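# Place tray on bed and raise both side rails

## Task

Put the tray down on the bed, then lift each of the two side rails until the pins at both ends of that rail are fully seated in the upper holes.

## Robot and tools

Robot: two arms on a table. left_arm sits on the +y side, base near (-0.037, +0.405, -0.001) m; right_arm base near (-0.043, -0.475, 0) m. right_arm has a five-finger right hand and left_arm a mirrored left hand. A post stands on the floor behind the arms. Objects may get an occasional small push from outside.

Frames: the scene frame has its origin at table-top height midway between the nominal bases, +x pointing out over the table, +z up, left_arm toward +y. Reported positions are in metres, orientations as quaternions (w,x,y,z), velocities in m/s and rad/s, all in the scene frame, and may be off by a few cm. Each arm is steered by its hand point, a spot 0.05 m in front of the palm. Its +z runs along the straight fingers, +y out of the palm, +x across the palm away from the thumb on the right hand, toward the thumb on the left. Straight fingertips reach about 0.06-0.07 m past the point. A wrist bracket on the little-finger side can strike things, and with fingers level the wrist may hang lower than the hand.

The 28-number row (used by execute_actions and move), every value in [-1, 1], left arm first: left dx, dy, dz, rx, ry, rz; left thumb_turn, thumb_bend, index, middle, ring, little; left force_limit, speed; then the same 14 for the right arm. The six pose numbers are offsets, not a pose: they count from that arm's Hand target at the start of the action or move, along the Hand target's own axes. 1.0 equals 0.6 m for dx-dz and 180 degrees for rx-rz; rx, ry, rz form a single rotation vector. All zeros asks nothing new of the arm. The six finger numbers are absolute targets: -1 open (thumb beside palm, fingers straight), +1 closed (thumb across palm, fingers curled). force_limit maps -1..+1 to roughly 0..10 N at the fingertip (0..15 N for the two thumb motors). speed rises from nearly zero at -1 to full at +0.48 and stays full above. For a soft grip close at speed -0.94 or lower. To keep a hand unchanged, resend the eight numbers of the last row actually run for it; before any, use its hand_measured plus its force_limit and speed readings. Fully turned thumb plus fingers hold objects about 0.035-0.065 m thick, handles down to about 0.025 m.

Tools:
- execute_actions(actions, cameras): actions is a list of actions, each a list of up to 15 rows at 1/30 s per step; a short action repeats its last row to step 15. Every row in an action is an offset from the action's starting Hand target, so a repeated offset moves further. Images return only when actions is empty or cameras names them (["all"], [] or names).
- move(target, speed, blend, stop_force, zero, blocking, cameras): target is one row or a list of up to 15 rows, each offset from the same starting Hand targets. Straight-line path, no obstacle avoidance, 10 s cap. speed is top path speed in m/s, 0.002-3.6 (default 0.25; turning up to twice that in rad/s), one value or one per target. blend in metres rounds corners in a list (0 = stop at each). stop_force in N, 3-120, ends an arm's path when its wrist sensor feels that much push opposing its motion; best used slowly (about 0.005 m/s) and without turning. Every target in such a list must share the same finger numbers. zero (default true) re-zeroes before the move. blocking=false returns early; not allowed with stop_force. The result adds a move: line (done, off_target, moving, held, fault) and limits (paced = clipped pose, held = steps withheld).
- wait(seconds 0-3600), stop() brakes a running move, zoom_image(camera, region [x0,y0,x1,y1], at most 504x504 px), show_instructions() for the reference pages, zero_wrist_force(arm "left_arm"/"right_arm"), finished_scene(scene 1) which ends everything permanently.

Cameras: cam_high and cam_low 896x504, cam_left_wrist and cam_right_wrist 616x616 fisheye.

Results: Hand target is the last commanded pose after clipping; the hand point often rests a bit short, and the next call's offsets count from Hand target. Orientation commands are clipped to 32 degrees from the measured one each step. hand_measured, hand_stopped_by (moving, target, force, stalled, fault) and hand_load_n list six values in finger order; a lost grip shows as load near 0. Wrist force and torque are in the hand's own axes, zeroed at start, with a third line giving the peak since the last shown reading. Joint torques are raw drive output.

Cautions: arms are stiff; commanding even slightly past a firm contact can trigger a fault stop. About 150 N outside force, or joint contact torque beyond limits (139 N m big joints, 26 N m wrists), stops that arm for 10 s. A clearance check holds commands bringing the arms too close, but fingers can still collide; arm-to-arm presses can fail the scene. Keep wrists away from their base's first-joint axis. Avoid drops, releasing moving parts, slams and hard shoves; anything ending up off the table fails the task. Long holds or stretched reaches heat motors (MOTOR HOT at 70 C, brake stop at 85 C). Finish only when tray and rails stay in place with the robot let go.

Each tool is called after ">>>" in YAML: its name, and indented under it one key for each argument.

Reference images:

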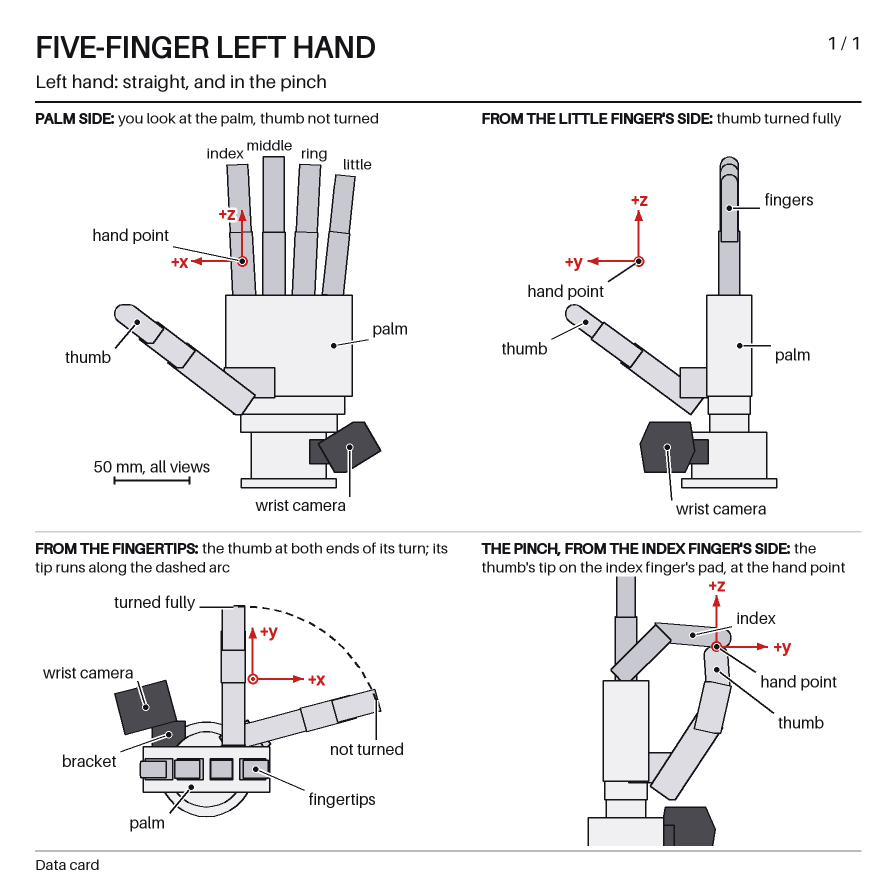

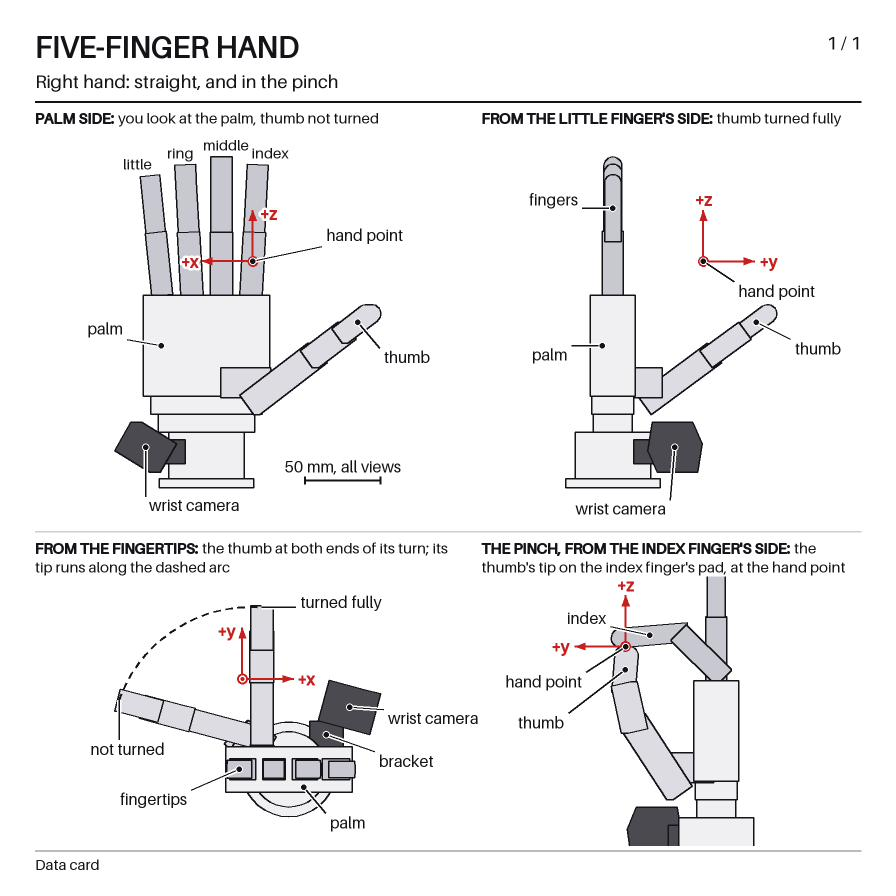

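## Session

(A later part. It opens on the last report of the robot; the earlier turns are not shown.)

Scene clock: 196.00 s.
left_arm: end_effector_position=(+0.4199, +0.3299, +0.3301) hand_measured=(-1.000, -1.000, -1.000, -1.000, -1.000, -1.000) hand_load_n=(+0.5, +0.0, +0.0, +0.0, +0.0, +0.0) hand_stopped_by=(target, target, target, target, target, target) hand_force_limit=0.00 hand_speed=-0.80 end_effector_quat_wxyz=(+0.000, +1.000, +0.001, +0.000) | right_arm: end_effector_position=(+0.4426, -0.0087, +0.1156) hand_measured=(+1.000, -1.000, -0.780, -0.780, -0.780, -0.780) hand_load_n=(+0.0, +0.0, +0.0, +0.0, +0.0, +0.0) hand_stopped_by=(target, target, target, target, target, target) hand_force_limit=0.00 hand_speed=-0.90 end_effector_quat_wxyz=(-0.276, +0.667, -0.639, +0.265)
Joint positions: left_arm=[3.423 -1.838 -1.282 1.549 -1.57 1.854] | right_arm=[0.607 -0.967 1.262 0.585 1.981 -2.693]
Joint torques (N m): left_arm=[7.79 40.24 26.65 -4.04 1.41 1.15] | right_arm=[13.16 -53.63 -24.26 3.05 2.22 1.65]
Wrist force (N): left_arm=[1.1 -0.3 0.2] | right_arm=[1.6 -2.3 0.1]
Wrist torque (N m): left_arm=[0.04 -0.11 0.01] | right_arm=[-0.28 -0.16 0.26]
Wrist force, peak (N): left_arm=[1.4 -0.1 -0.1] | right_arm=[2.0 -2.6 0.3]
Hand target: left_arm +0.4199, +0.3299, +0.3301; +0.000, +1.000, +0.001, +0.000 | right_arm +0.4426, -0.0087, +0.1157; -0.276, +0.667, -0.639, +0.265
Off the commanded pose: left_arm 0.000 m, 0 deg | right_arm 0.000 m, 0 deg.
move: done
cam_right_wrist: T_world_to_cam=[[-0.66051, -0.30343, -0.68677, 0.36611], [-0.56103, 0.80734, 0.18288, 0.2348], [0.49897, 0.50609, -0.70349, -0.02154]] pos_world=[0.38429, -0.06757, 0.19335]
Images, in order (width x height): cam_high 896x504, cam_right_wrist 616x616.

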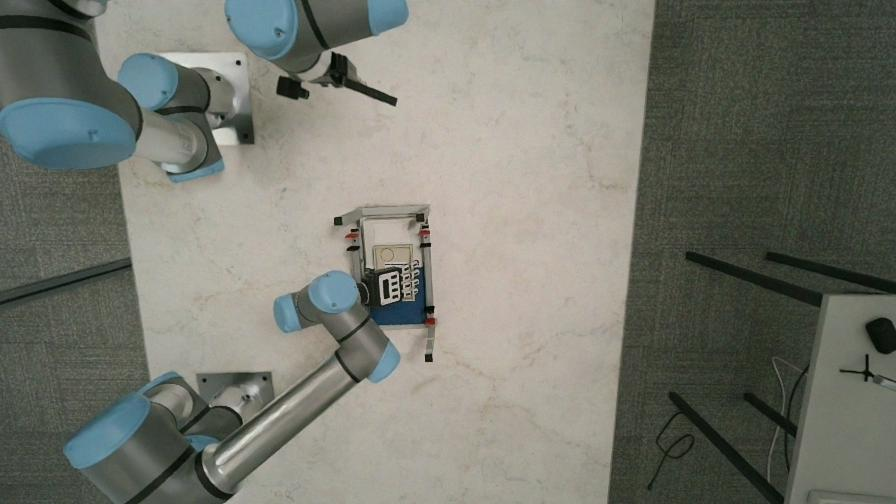

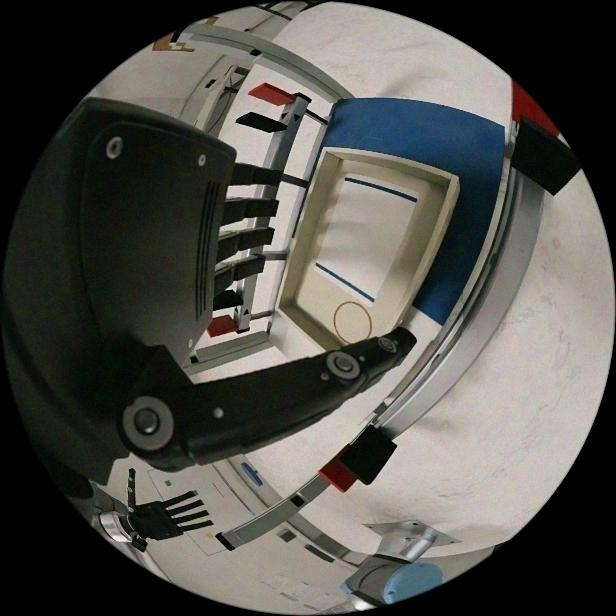

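>>> move:
  target: [0,0,0,0,0,0,-1,-1,-1,-1,-1,-1,0,-0.8,0,-0.212,-0.212,0,0,0,1,-1,-0.78,-0.78,-0.78,-0.78,0.0,-0.9]
  cameras: ["all"]
  speed: 0.1

>>> zoom_image:
  camera: "cam_right_wrist"
  region: [330, 90, 560, 320]

>>> zoom_image:
  camera: "cam_high"
  region: [320, 190, 470, 370]

Scene clock: 199.47 s.
left_arm: end_effector_position=(+0.4199, +0.3299, +0.3301) hand_measured=(-1.000, -1.000, -1.000, -1.000, -1.000, -1.000) hand_load_n=(+0.0, +0.0, +0.5, +0.0, +0.0, +0.0) hand_stopped_by=(target, target, target, target, target, target) hand_force_limit=0.00 hand_speed=-0.80 end_effector_quat_wxyz=(+0.000, +1.000, +0.001, +0.000) | right_arm: end_effector_position=(+0.4425, -0.0086, +0.2955) hand_measured=(+1.000, -1.000, -0.780, -0.780, -0.780, -0.780) hand_load_n=(+0.0, +0.0, +0.0, +0.0, +0.0, +0.0) hand_stopped_by=(target, target, target, target, target, target) hand_force_limit=0.00 hand_speed=-0.90 end_effector_quat_wxyz=(-0.276, +0.667, -0.639, +0.265)
Joint positions: left_arm=[3.423 -1.838 -1.282 1.549 -1.57 1.854] | right_arm=[0.607 -1.003 0.855 1.028 1.981 -2.692]
Joint torques (N m): left_arm=[7.78 40.26 27.01 -4.2 1.52 1.35] | right_arm=[12.69 -36.95 -25.32 3.1 2.25 1.72]
Wrist force (N): left_arm=[1.0 -0.3 -0.1] | right_arm=[1.5 -2.1 0.1]
Wrist torque (N m): left_arm=[0.05 -0.11 0.00] | right_arm=[-0.24 -0.15 0.23]
Wrist force, peak (N): left_arm=[1.3 -0.3 0.0] | right_arm=[1.9 -2.7 -0.3]
Hand target: left_arm +0.4199, +0.3299, +0.3301; +0.000, +1.000, +0.001, +0.000 | right_arm +0.4425, -0.0086, +0.2956; -0.276, +0.667, -0.639, +0.265
Off the commanded pose: left_arm 0.000 m, 0 deg | right_arm 0.000 m, 0 deg.
move: done
cam_left_wrist: T_world_to_cam=[[0.27002, 0.96283, 0.00636, -0.43207], [0.80258, -0.22872, 0.55095, -0.45124], [0.53193, -0.14366, -0.83451, 0.21035]] pos_world=[0.36693, 0.34302, 0.42689]
cam_right_wrist: T_world_to_cam=[[-0.66049, -0.30346, -0.68678, 0.48969], [-0.56105, 0.80733, 0.18286, 0.20176], [0.49897, 0.50609, -0.70349, 0.10509]] pos_world=[0.3842, -0.06747, 0.37335]

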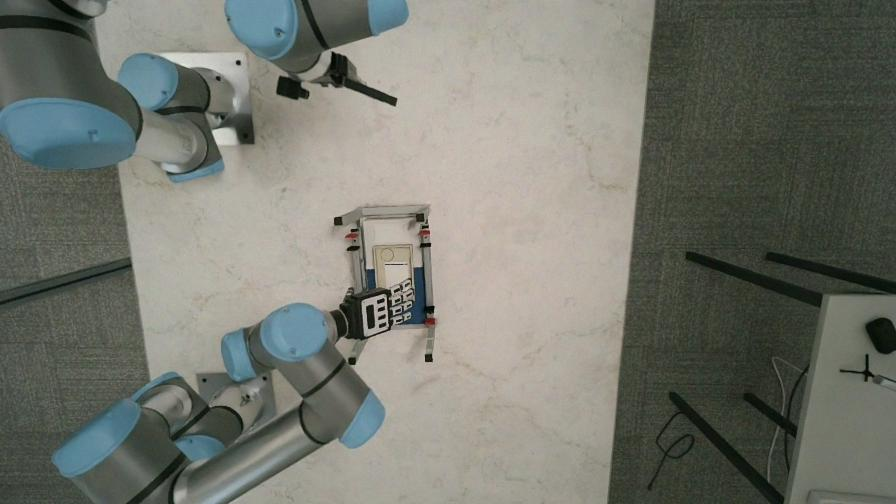

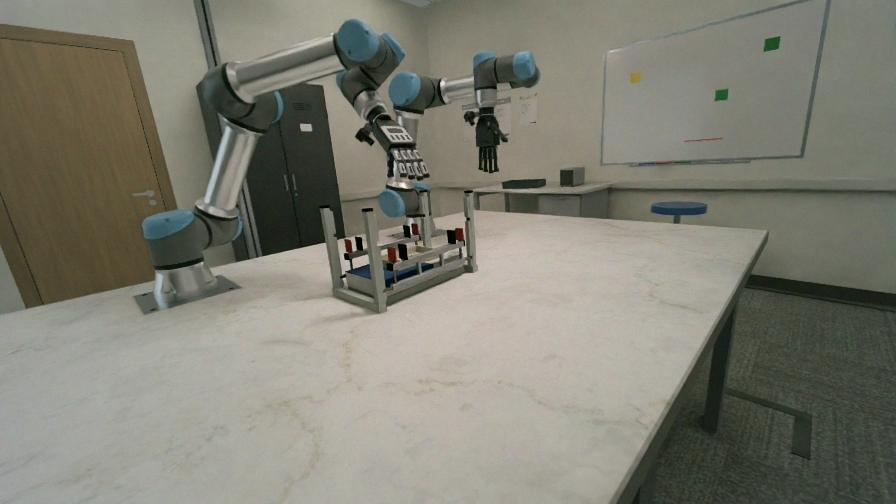

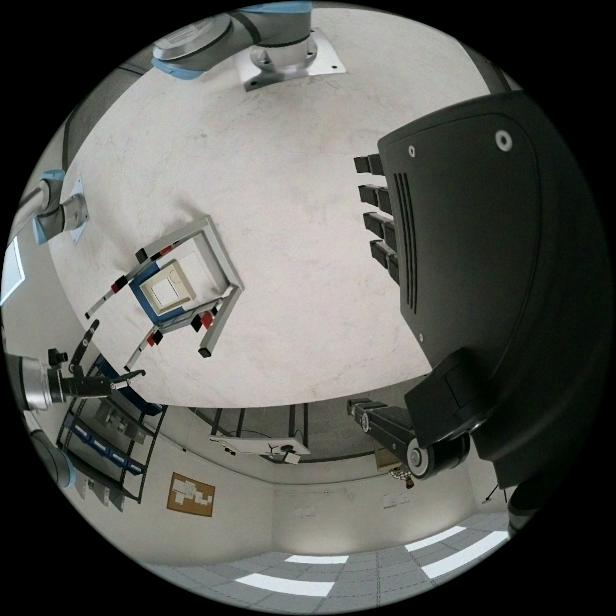

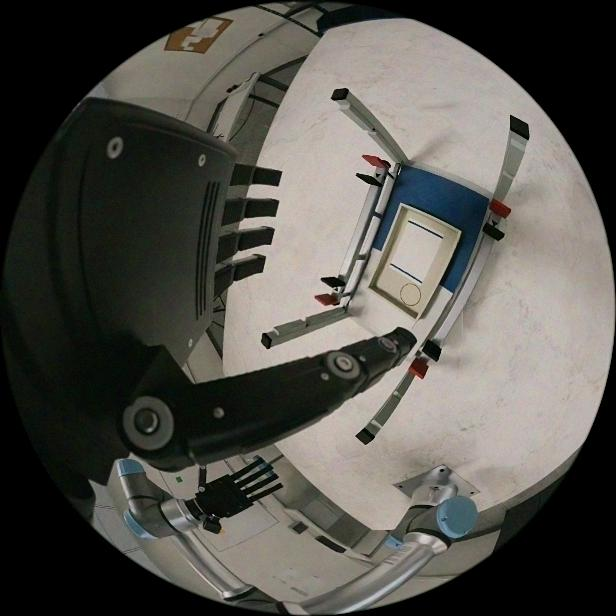

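Scaled by 2.191 from the camera's image (finer frame: 880x880).

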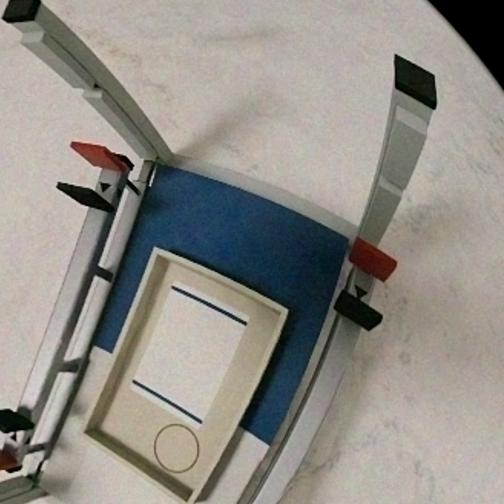

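Scaled by 2.800.

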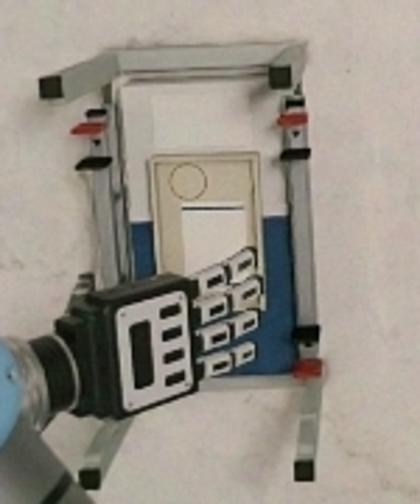

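>>> zoom_image:
  camera: "cam_right_wrist"
  region: [480, 100, 560, 250]

>>> zoom_image:
  camera: "cam_right_wrist"
  region: [320, 80, 420, 200]

>>> zoom_image:
  camera: "cam_right_wrist"
  region: [340, 320, 450, 460]

Scaled by 3.360 from the camera's image (finer frame: 880x880).

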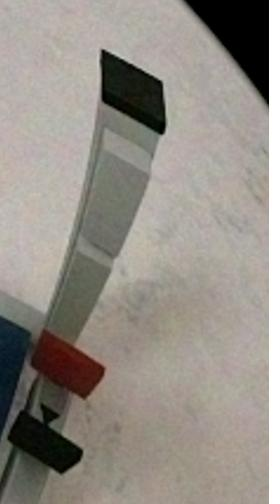

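Scaled by 4.200 from the camera's image (finer frame: 880x880).

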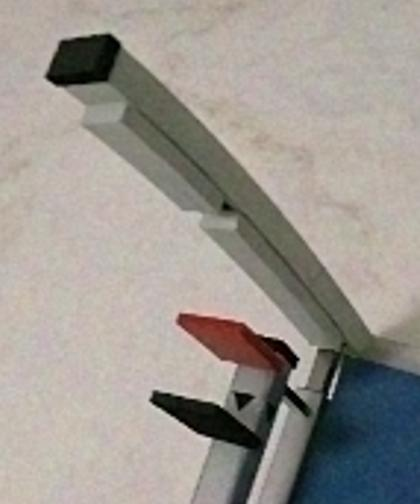

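Scaled by 3.600 from the camera's image (finer frame: 880x880).

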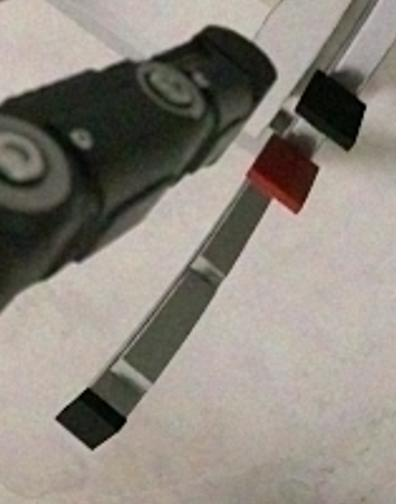

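>>> move:
  target: [0,0,0,0,0,0,1,-0.8,-0.16,-0.16,-0.16,-0.16,0,-0.3,0.2052,-0.145,0.0637,-0.013,-0.3443,-0.3629,1,-0.8,-0.16,-0.16,-0.16,-0.16,0,-0.3]
  cameras: []
  speed: 0.25

>>> move:
  target: [0.1743,0.4537,0,0.008,0.353,0.921,1,-0.8,-0.16,-0.16,-0.16,-0.16,0,-0.3,0,0,0,0,0,0,1,-0.8,-0.16,-0.16,-0.16,-0.16,0,-0.3]
  cameras: ["all"]
  speed: 0.25

Scene clock: 270.87 s.
left_arm: end_effector_position=(+0.4199, +0.3299, +0.3301) hand_measured=(+1.000, -0.800, -0.160, -0.160, -0.160, -0.160) hand_load_n=(+0.0, +0.0, +0.0, +0.0, +0.0, +0.0) hand_stopped_by=(target, target, target, target, target, target) hand_force_limit=0.00 hand_speed=-0.30 end_effector_quat_wxyz=(+0.000, +1.000, +0.001, +0.000) | right_arm: end_effector_position=(+0.5349, -0.1283, +0.3294) hand_measured=(+1.000, -0.800, -0.160, -0.160, -0.160, -0.160) hand_load_n=(+0.5, +0.0, +0.0, +0.0, +0.0, +0.0) hand_stopped_by=(target, target, target, target, target, target) hand_force_limit=0.00 hand_speed=-0.30 end_effector_quat_wxyz=(-0.390, +0.920, +0.012, +0.039)
Joint positions: left_arm=[3.423 -1.838 -1.282 1.549 -1.57 1.854] | right_arm=[0.09 -0.538 0.035 1.859 0.787 -4.525]
Joint torques (N m): left_arm=[6.91 38.89 22.11 -0.92 -1.28 1.19] | right_arm=[-13.41 -47.27 -22.67 4.26 -2.62 -1.49]
Wrist force (N): left_arm=[1.3 -0.2 0.0] | right_arm=[1.5 -2.5 0.3]
Wrist torque (N m): left_arm=[0.07 -0.13 0.01] | right_arm=[-0.23 -0.12 0.40]
Wrist force, peak (N): left_arm=[1.4 -0.4 -0.1] | right_arm=[2.0 -2.4 0.1]
Hand target: left_arm +0.4199, +0.3299, +0.3301; +0.000, +1.000, +0.001, +0.000 | right_arm +0.5363, -0.1277, +0.3302; -0.358, +0.933, +0.021, -0.008
Off the commanded pose: left_arm 0.000 m, 0 deg | right_arm 0.002 m, 7 deg.
elbow stopped short (right arm): the move would have taken joint 3 (elbow) straighter than the controller allows.
move: off_target (right_arm)

Scene clock: 277.97 s.
left_arm: end_effector_position=(+0.5238, +0.0581, +0.3298) hand_measured=(+1.000, -0.800, -0.160, -0.160, -0.160, -0.160) hand_load_n=(+0.0, +0.0, +0.0, +0.0, +0.0, +0.0) hand_stopped_by=(target, target, target, target, target, target) hand_force_limit=0.00 hand_speed=-0.30 end_effector_quat_wxyz=(+0.015, -0.023, +0.931, -0.364) | right_arm: end_effector_position=(+0.5349, -0.1283, +0.3294) hand_measured=(+1.000, -0.800, -0.160, -0.160, -0.160, -0.160) hand_load_n=(+0.0, +0.0, -0.5, +0.0, +0.0, +0.0) hand_stopped_by=(target, target, target, target, target, target) hand_force_limit=0.00 hand_speed=-0.30 end_effector_quat_wxyz=(-0.391, +0.920, +0.012, +0.039)
Joint positions: left_arm=[2.993 -2.596 -0.035 1.253 -0.846 4.445] | right_arm=[0.09 -0.538 0.035 1.859 0.787 -4.525]
Joint torques (N m): left_arm=[-5.05 51.29 25.12 -4 2.59 1.22] | right_arm=[-13.21 -48.12 -22.03 4.2 -2.7 -1.46]
Wrist force (N): left_arm=[1.8 -0.3 0.4] | right_arm=[1.3 -2.5 0.3]
Wrist torque (N m): left_arm=[-0.05 -0.31 -0.18] | right_arm=[-0.24 -0.10 0.39]
Wrist force, peak (N): left_arm=[2.7 -0.4 0.9] | right_arm=[1.6 -2.8 0.6]
Hand target: left_arm +0.5247, +0.0577, +0.3303; +0.009, -0.022, +0.933, -0.358 | right_arm +0.5363, -0.1277, +0.3302; -0.358, +0.933, +0.021, -0.008
Off the commanded pose: left_arm 0.001 m, 1 deg | right_arm 0.002 m, 7 deg.
elbow stopped short (right arm): the move would have taken joint 3 (elbow) straighter than the controller allows.
elbow stopped short (left arm): the move would have taken joint 3 (elbow) straighter than the controller allows.
move: done
cam_left_wrist: T_world_to_cam=[[-0.24037, -0.7168, 0.65453, -0.04728], [-0.83376, 0.49775, 0.23891, 0.32114], [-0.49705, -0.4883, -0.71729, 0.63612]] pos_world=[0.57258, 0.11688, 0.4105]
cam_right_wrist: T_world_to_cam=[[0.32502, -0.66334, -0.67405, -0.03989], [-0.84614, -0.52231, 0.10601, 0.35132], [-0.42238, 0.53588, -0.73104, 0.64909]] pos_world=[0.58439, -0.1908, 0.41038]

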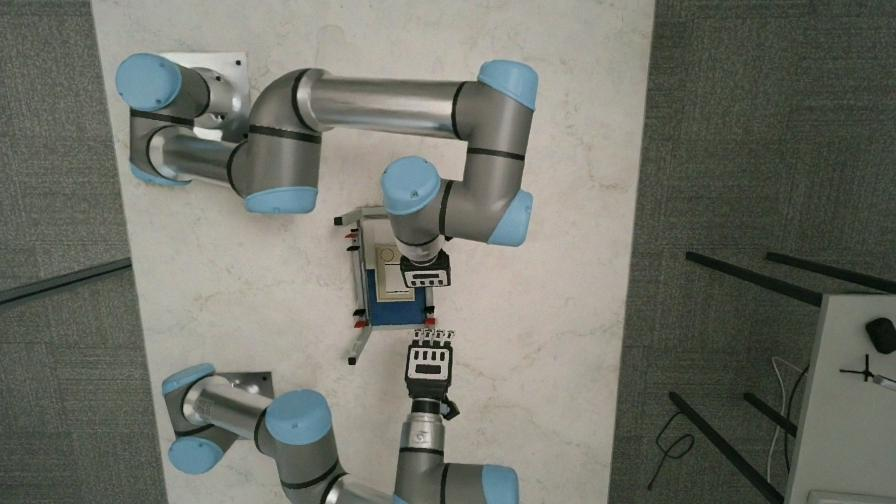

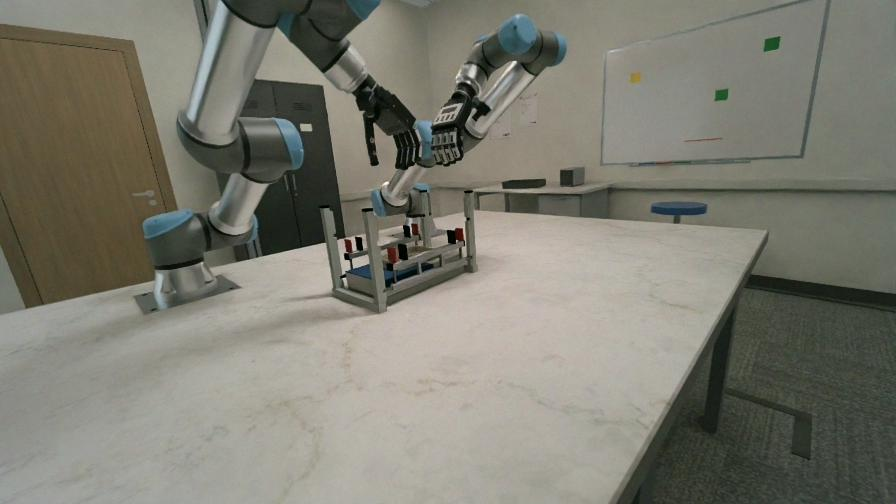

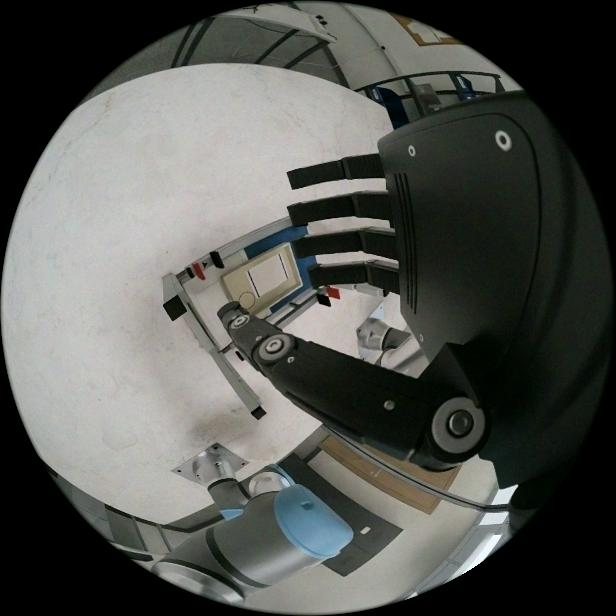

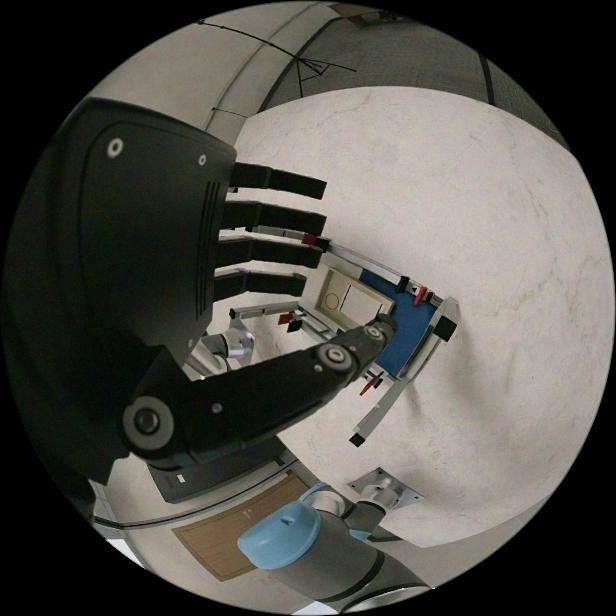

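>>> move:
  target: [0,0.0669,0.0743,0,0,0,1,-0.8,-0.16,-0.16,-0.16,-0.16,0,-0.3,0,0.0669,0.0743,0,0,0,1,-0.8,-0.16,-0.16,-0.16,-0.16,0,-0.3]
  cameras: ["all"]
  speed: 0.08

>>> zoom_image:
  camera: "cam_left_wrist"
  region: [130, 170, 380, 420]

>>> zoom_image:
  camera: "cam_right_wrist"
  region: [250, 180, 500, 430]

>>> zoom_image:
  camera: "cam_low"
  region: [310, 100, 510, 300]

Scene clock: 281.73 s.
left_arm: end_effector_position=(+0.5248, +0.0578, +0.2704) hand_measured=(+1.000, -0.800, -0.160, -0.160, -0.160, -0.160) hand_load_n=(+0.0, +0.0, +0.0, +0.0, +0.0, +0.0) hand_stopped_by=(target, target, target, target, target, target) hand_force_limit=0.00 hand_speed=-0.30 end_effector_quat_wxyz=(+0.008, -0.022, +0.933, -0.358) | right_arm: end_effector_position=(+0.5363, -0.1278, +0.2702) hand_measured=(+1.000, -0.800, -0.160, -0.160, -0.160, -0.160) hand_load_n=(+0.0, +0.0, +0.0, +0.0, +0.0, +0.0) hand_stopped_by=(target, target, target, target, target, target) hand_force_limit=0.00 hand_speed=-0.30 end_effector_quat_wxyz=(-0.358, +0.933, +0.021, -0.007)
Joint positions: left_arm=[2.989 -2.452 -0.479 1.535 -0.855 4.451] | right_arm=[0.113 -0.47 0.075 1.872 0.843 -4.573]
Joint torques (N m): left_arm=[8.67 65.19 11.22 -0.52 2.58 -1.43] | right_arm=[13.09 -50.46 -23.17 4.59 0.68 -1.62]
Wrist force (N): left_arm=[2.2 -0.6 0.5] | right_arm=[1.4 -2.5 0.3]
Wrist torque (N m): left_arm=[-0.12 -0.34 0.02] | right_arm=[-0.25 -0.13 0.37]
Wrist force, peak (N): left_arm=[2.4 -0.2 1.0] | right_arm=[1.3 -3.0 0.1]
Hand target: left_arm +0.5248, +0.0578, +0.2704; +0.009, -0.022, +0.933, -0.358 | right_arm +0.5363, -0.1278, +0.2702; -0.358, +0.933, +0.021, -0.008
Off the commanded pose: left_arm 0.000 m, 0 deg | right_arm 0.000 m, 0 deg.
move: done
cam_left_wrist: T_world_to_cam=[[-0.23762, -0.72267, 0.64906, -0.00803], [-0.82703, 0.50099, 0.25503, 0.32822], [-0.50948, -0.47619, -0.71671, 0.59946]] pos_world=[0.57495, 0.11522, 0.35114]
cam_right_wrist: T_world_to_cam=[[0.30554, -0.69591, -0.64989, -0.08012], [-0.80762, -0.55094, 0.21025, 0.30663], [-0.50437, 0.46063, -0.73037, 0.64032]] pos_world=[0.59508, -0.18177, 0.35113]

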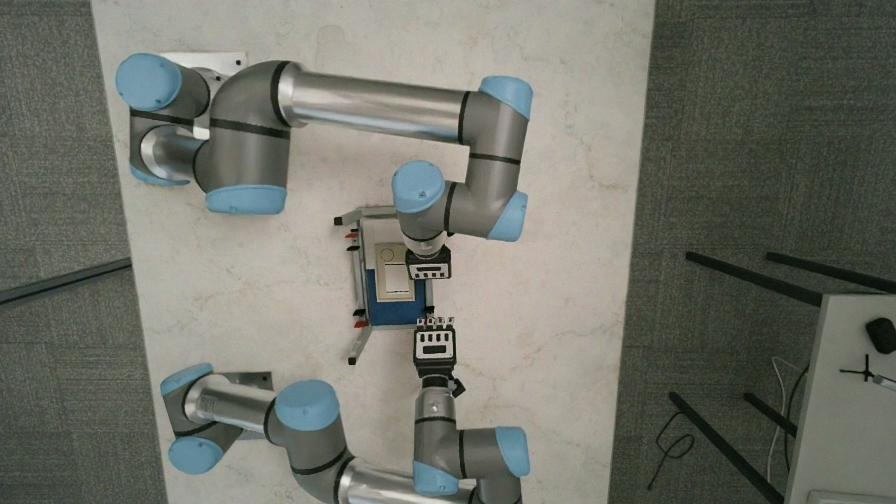

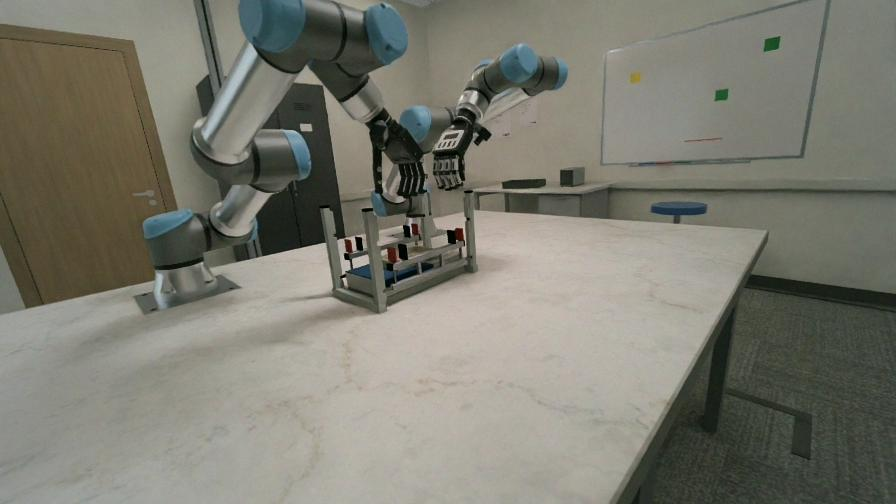

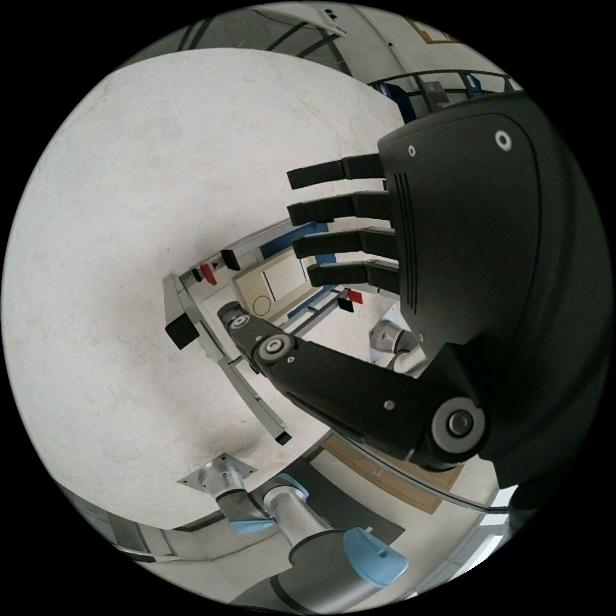

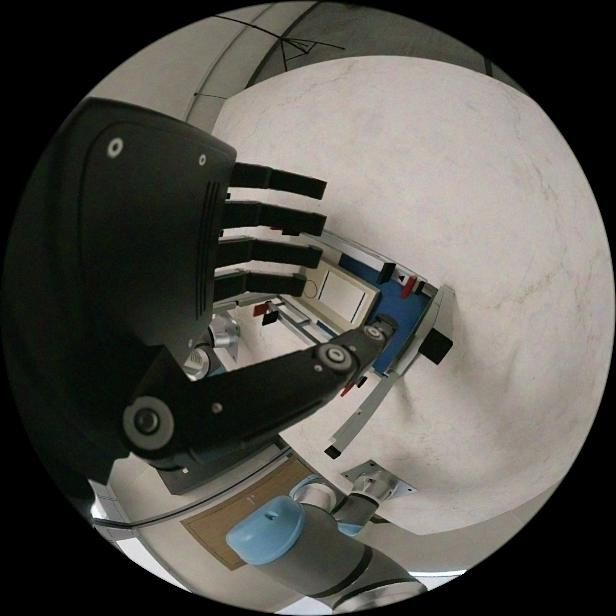

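Scaled by 2.016 from the camera's image (finer frame: 880x880).

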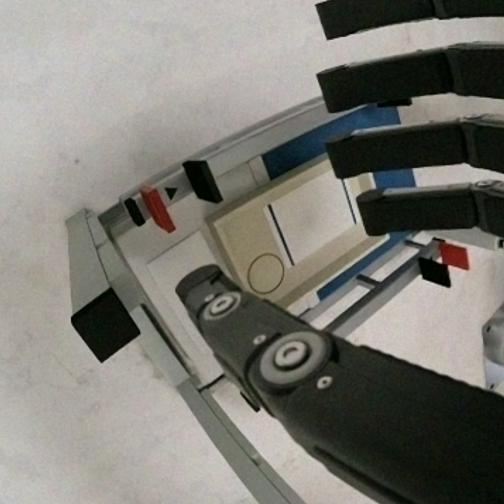

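Scaled by 2.016 from the camera's image (finer frame: 880x880).

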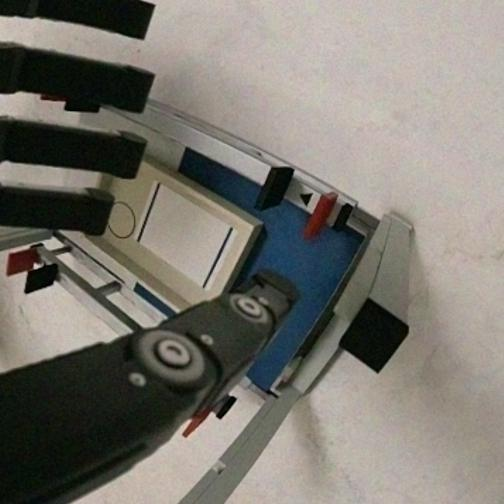

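Scaled by 2.520.

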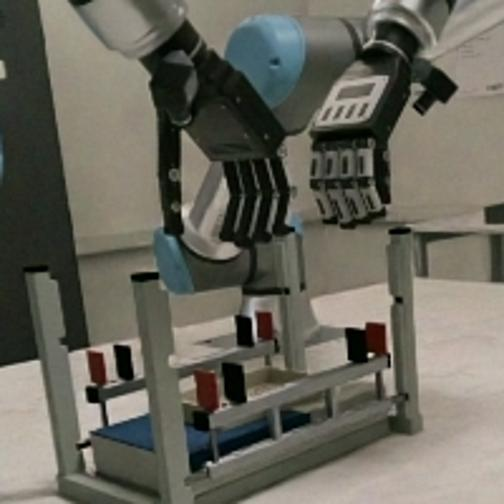

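>>> zoom_image:
  camera: "cam_high"
  region: [380, 230, 480, 400]

Scaled by 2.965.

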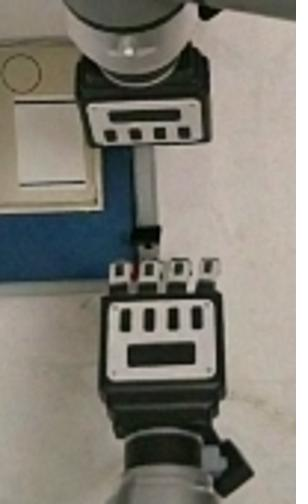

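>>> move:
  target:
    - [0.015,-0.005,0.0045,0,0,0,1,-0.8,-0.16,-0.16,-0.16,-0.16,0,-0.3,-0.0103,0.0047,-0.0042,0,0,0,1,-0.8,-0.16,-0.16,-0.16,-0.16,0,-0.3]
    - [0.015,0.0958,0.1165,0,0,0,1,-0.8,-0.16,-0.16,-0.16,-0.16,0,-0.3,-0.0103,0.1052,0.1075,0,0,0,1,-0.8,-0.16,-0.16,-0.16,-0.16,0,-0.3]
  cameras: ["all"]
  speed: 0.06
  stop_force: 8

>>> zoom_image:
  camera: "cam_left_wrist"
  region: [130, 170, 380, 420]

>>> zoom_image:
  camera: "cam_right_wrist"
  region: [250, 180, 500, 430]

>>> zoom_image:
  camera: "cam_low"
  region: [330, 130, 490, 290]

Scene clock: 302.93 s.
left_arm: end_effector_position=(+0.5160, +0.0533, +0.1799) hand_measured=(+1.000, -0.800, -0.160, -0.160, -0.160, -0.160) hand_load_n=(+0.0, +0.0, +0.0, +0.0, +0.0, +0.0) hand_stopped_by=(target, target, target, target, target, target) hand_force_limit=0.00 hand_speed=-0.30 end_effector_quat_wxyz=(+0.009, -0.022, +0.933, -0.358) | right_arm: end_effector_position=(+0.5304, -0.1318, +0.1800) hand_measured=(+1.000, -0.800, -0.160, -0.160, -0.160, -0.160) hand_load_n=(+0.0, +0.0, +0.0, +0.0, +0.0, +0.0) hand_stopped_by=(target, target, target, target, target, target) hand_force_limit=0.00 hand_speed=-0.30 end_effector_quat_wxyz=(-0.358, +0.933, +0.021, -0.008)
Joint positions: left_arm=[2.98 -2.4 -0.805 1.816 -0.857 4.439] | right_arm=[0.108 -0.636 0.636 1.482 0.843 -4.58]
Joint torques (N m): left_arm=[9.02 48.92 12.02 -0.42 2.62 -1.43] | right_arm=[-13.21 -62.99 -11.69 0.03 -2.49 1.64]
Wrist force (N): left_arm=[2.4 -0.5 0.4] | right_arm=[1.6 -2.3 0.2]
Wrist torque (N m): left_arm=[-0.07 -0.38 0.04] | right_arm=[-0.25 -0.17 0.24]
Wrist force, peak (N): left_arm=[2.5 -0.9 0.5] | right_arm=[1.5 -2.8 0.3]
Hand target: left_arm +0.5160, +0.0533, +0.1799; +0.009, -0.022, +0.933, -0.358 | right_arm +0.5304, -0.1318, +0.1800; -0.358, +0.933, +0.021, -0.008
Off the commanded pose: left_arm 0.000 m, 0 deg | right_arm 0.000 m, 0 deg.
move: done
cam_left_wrist: T_world_to_cam=[[-0.23762, -0.72269, 0.64904, 0.04541], [-0.82707, 0.50094, 0.25498, 0.34633], [-0.5094, -0.47621, -0.71675, 0.52812]] pos_world=[0.56625, 0.11082, 0.26074]
cam_right_wrist: T_world_to_cam=[[0.30552, -0.69601, -0.64979, -0.13969], [-0.80756, -0.55096, 0.21046, 0.3185], [-0.50449, 0.46045, -0.7304, 0.57343]] pos_world=[0.58918, -0.18577, 0.26103]

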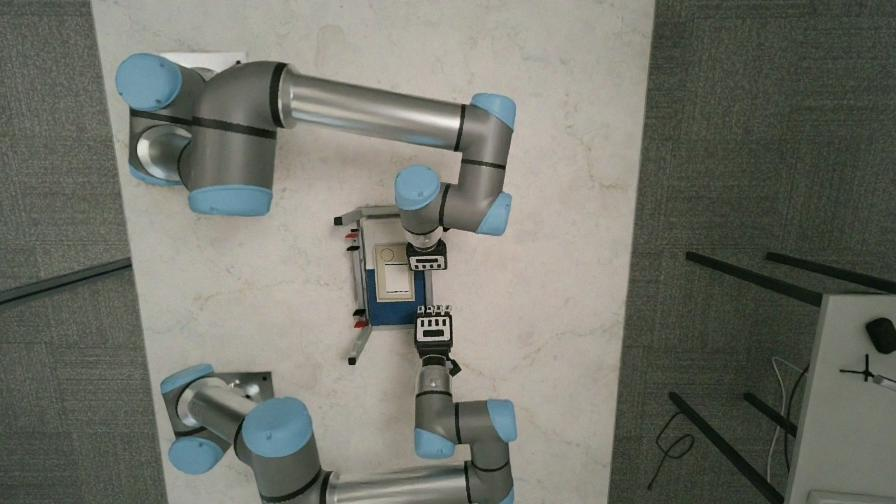

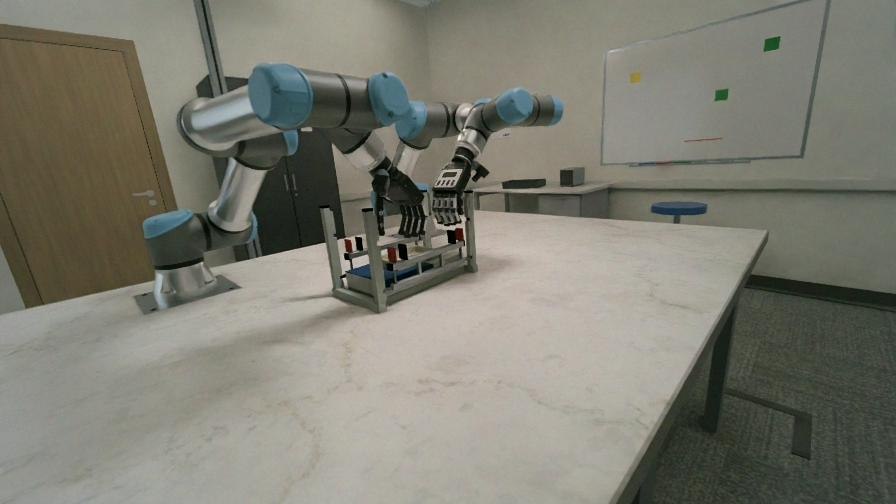

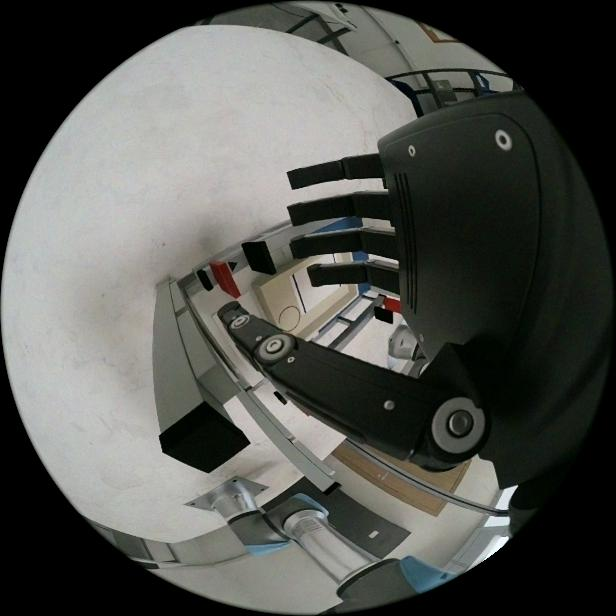

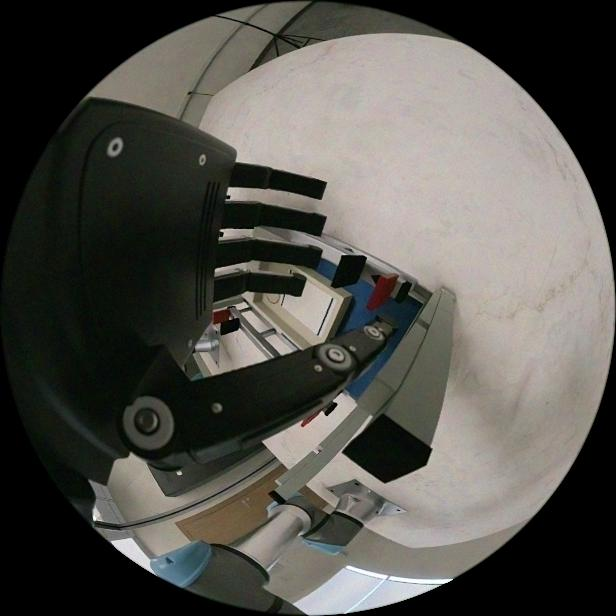

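Scaled by 2.016 from the camera's image (finer frame: 880x880).

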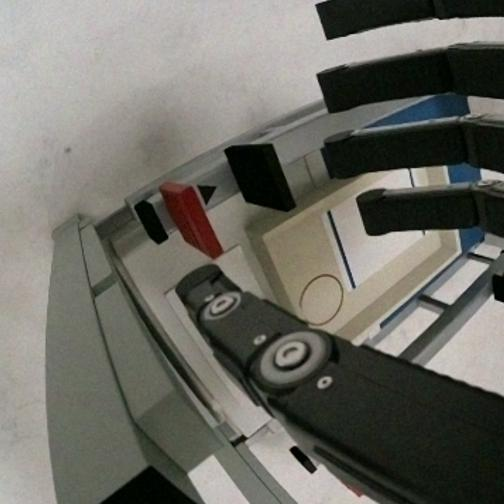

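Scaled by 2.016 from the camera's image (finer frame: 880x880).

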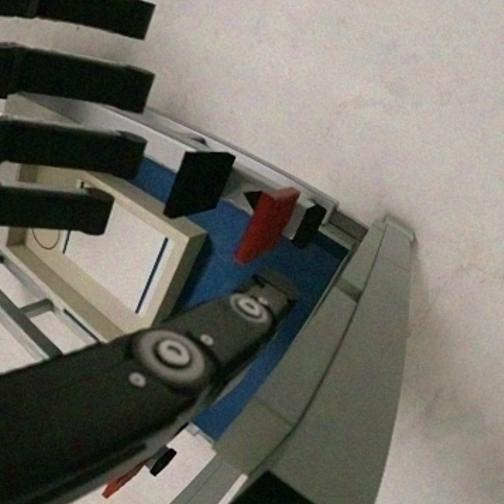

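Scaled by 3.150.

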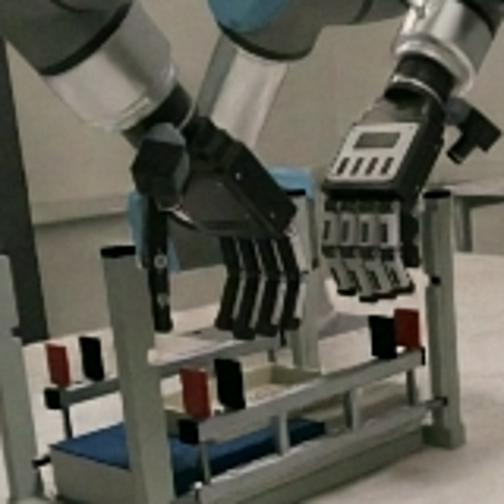

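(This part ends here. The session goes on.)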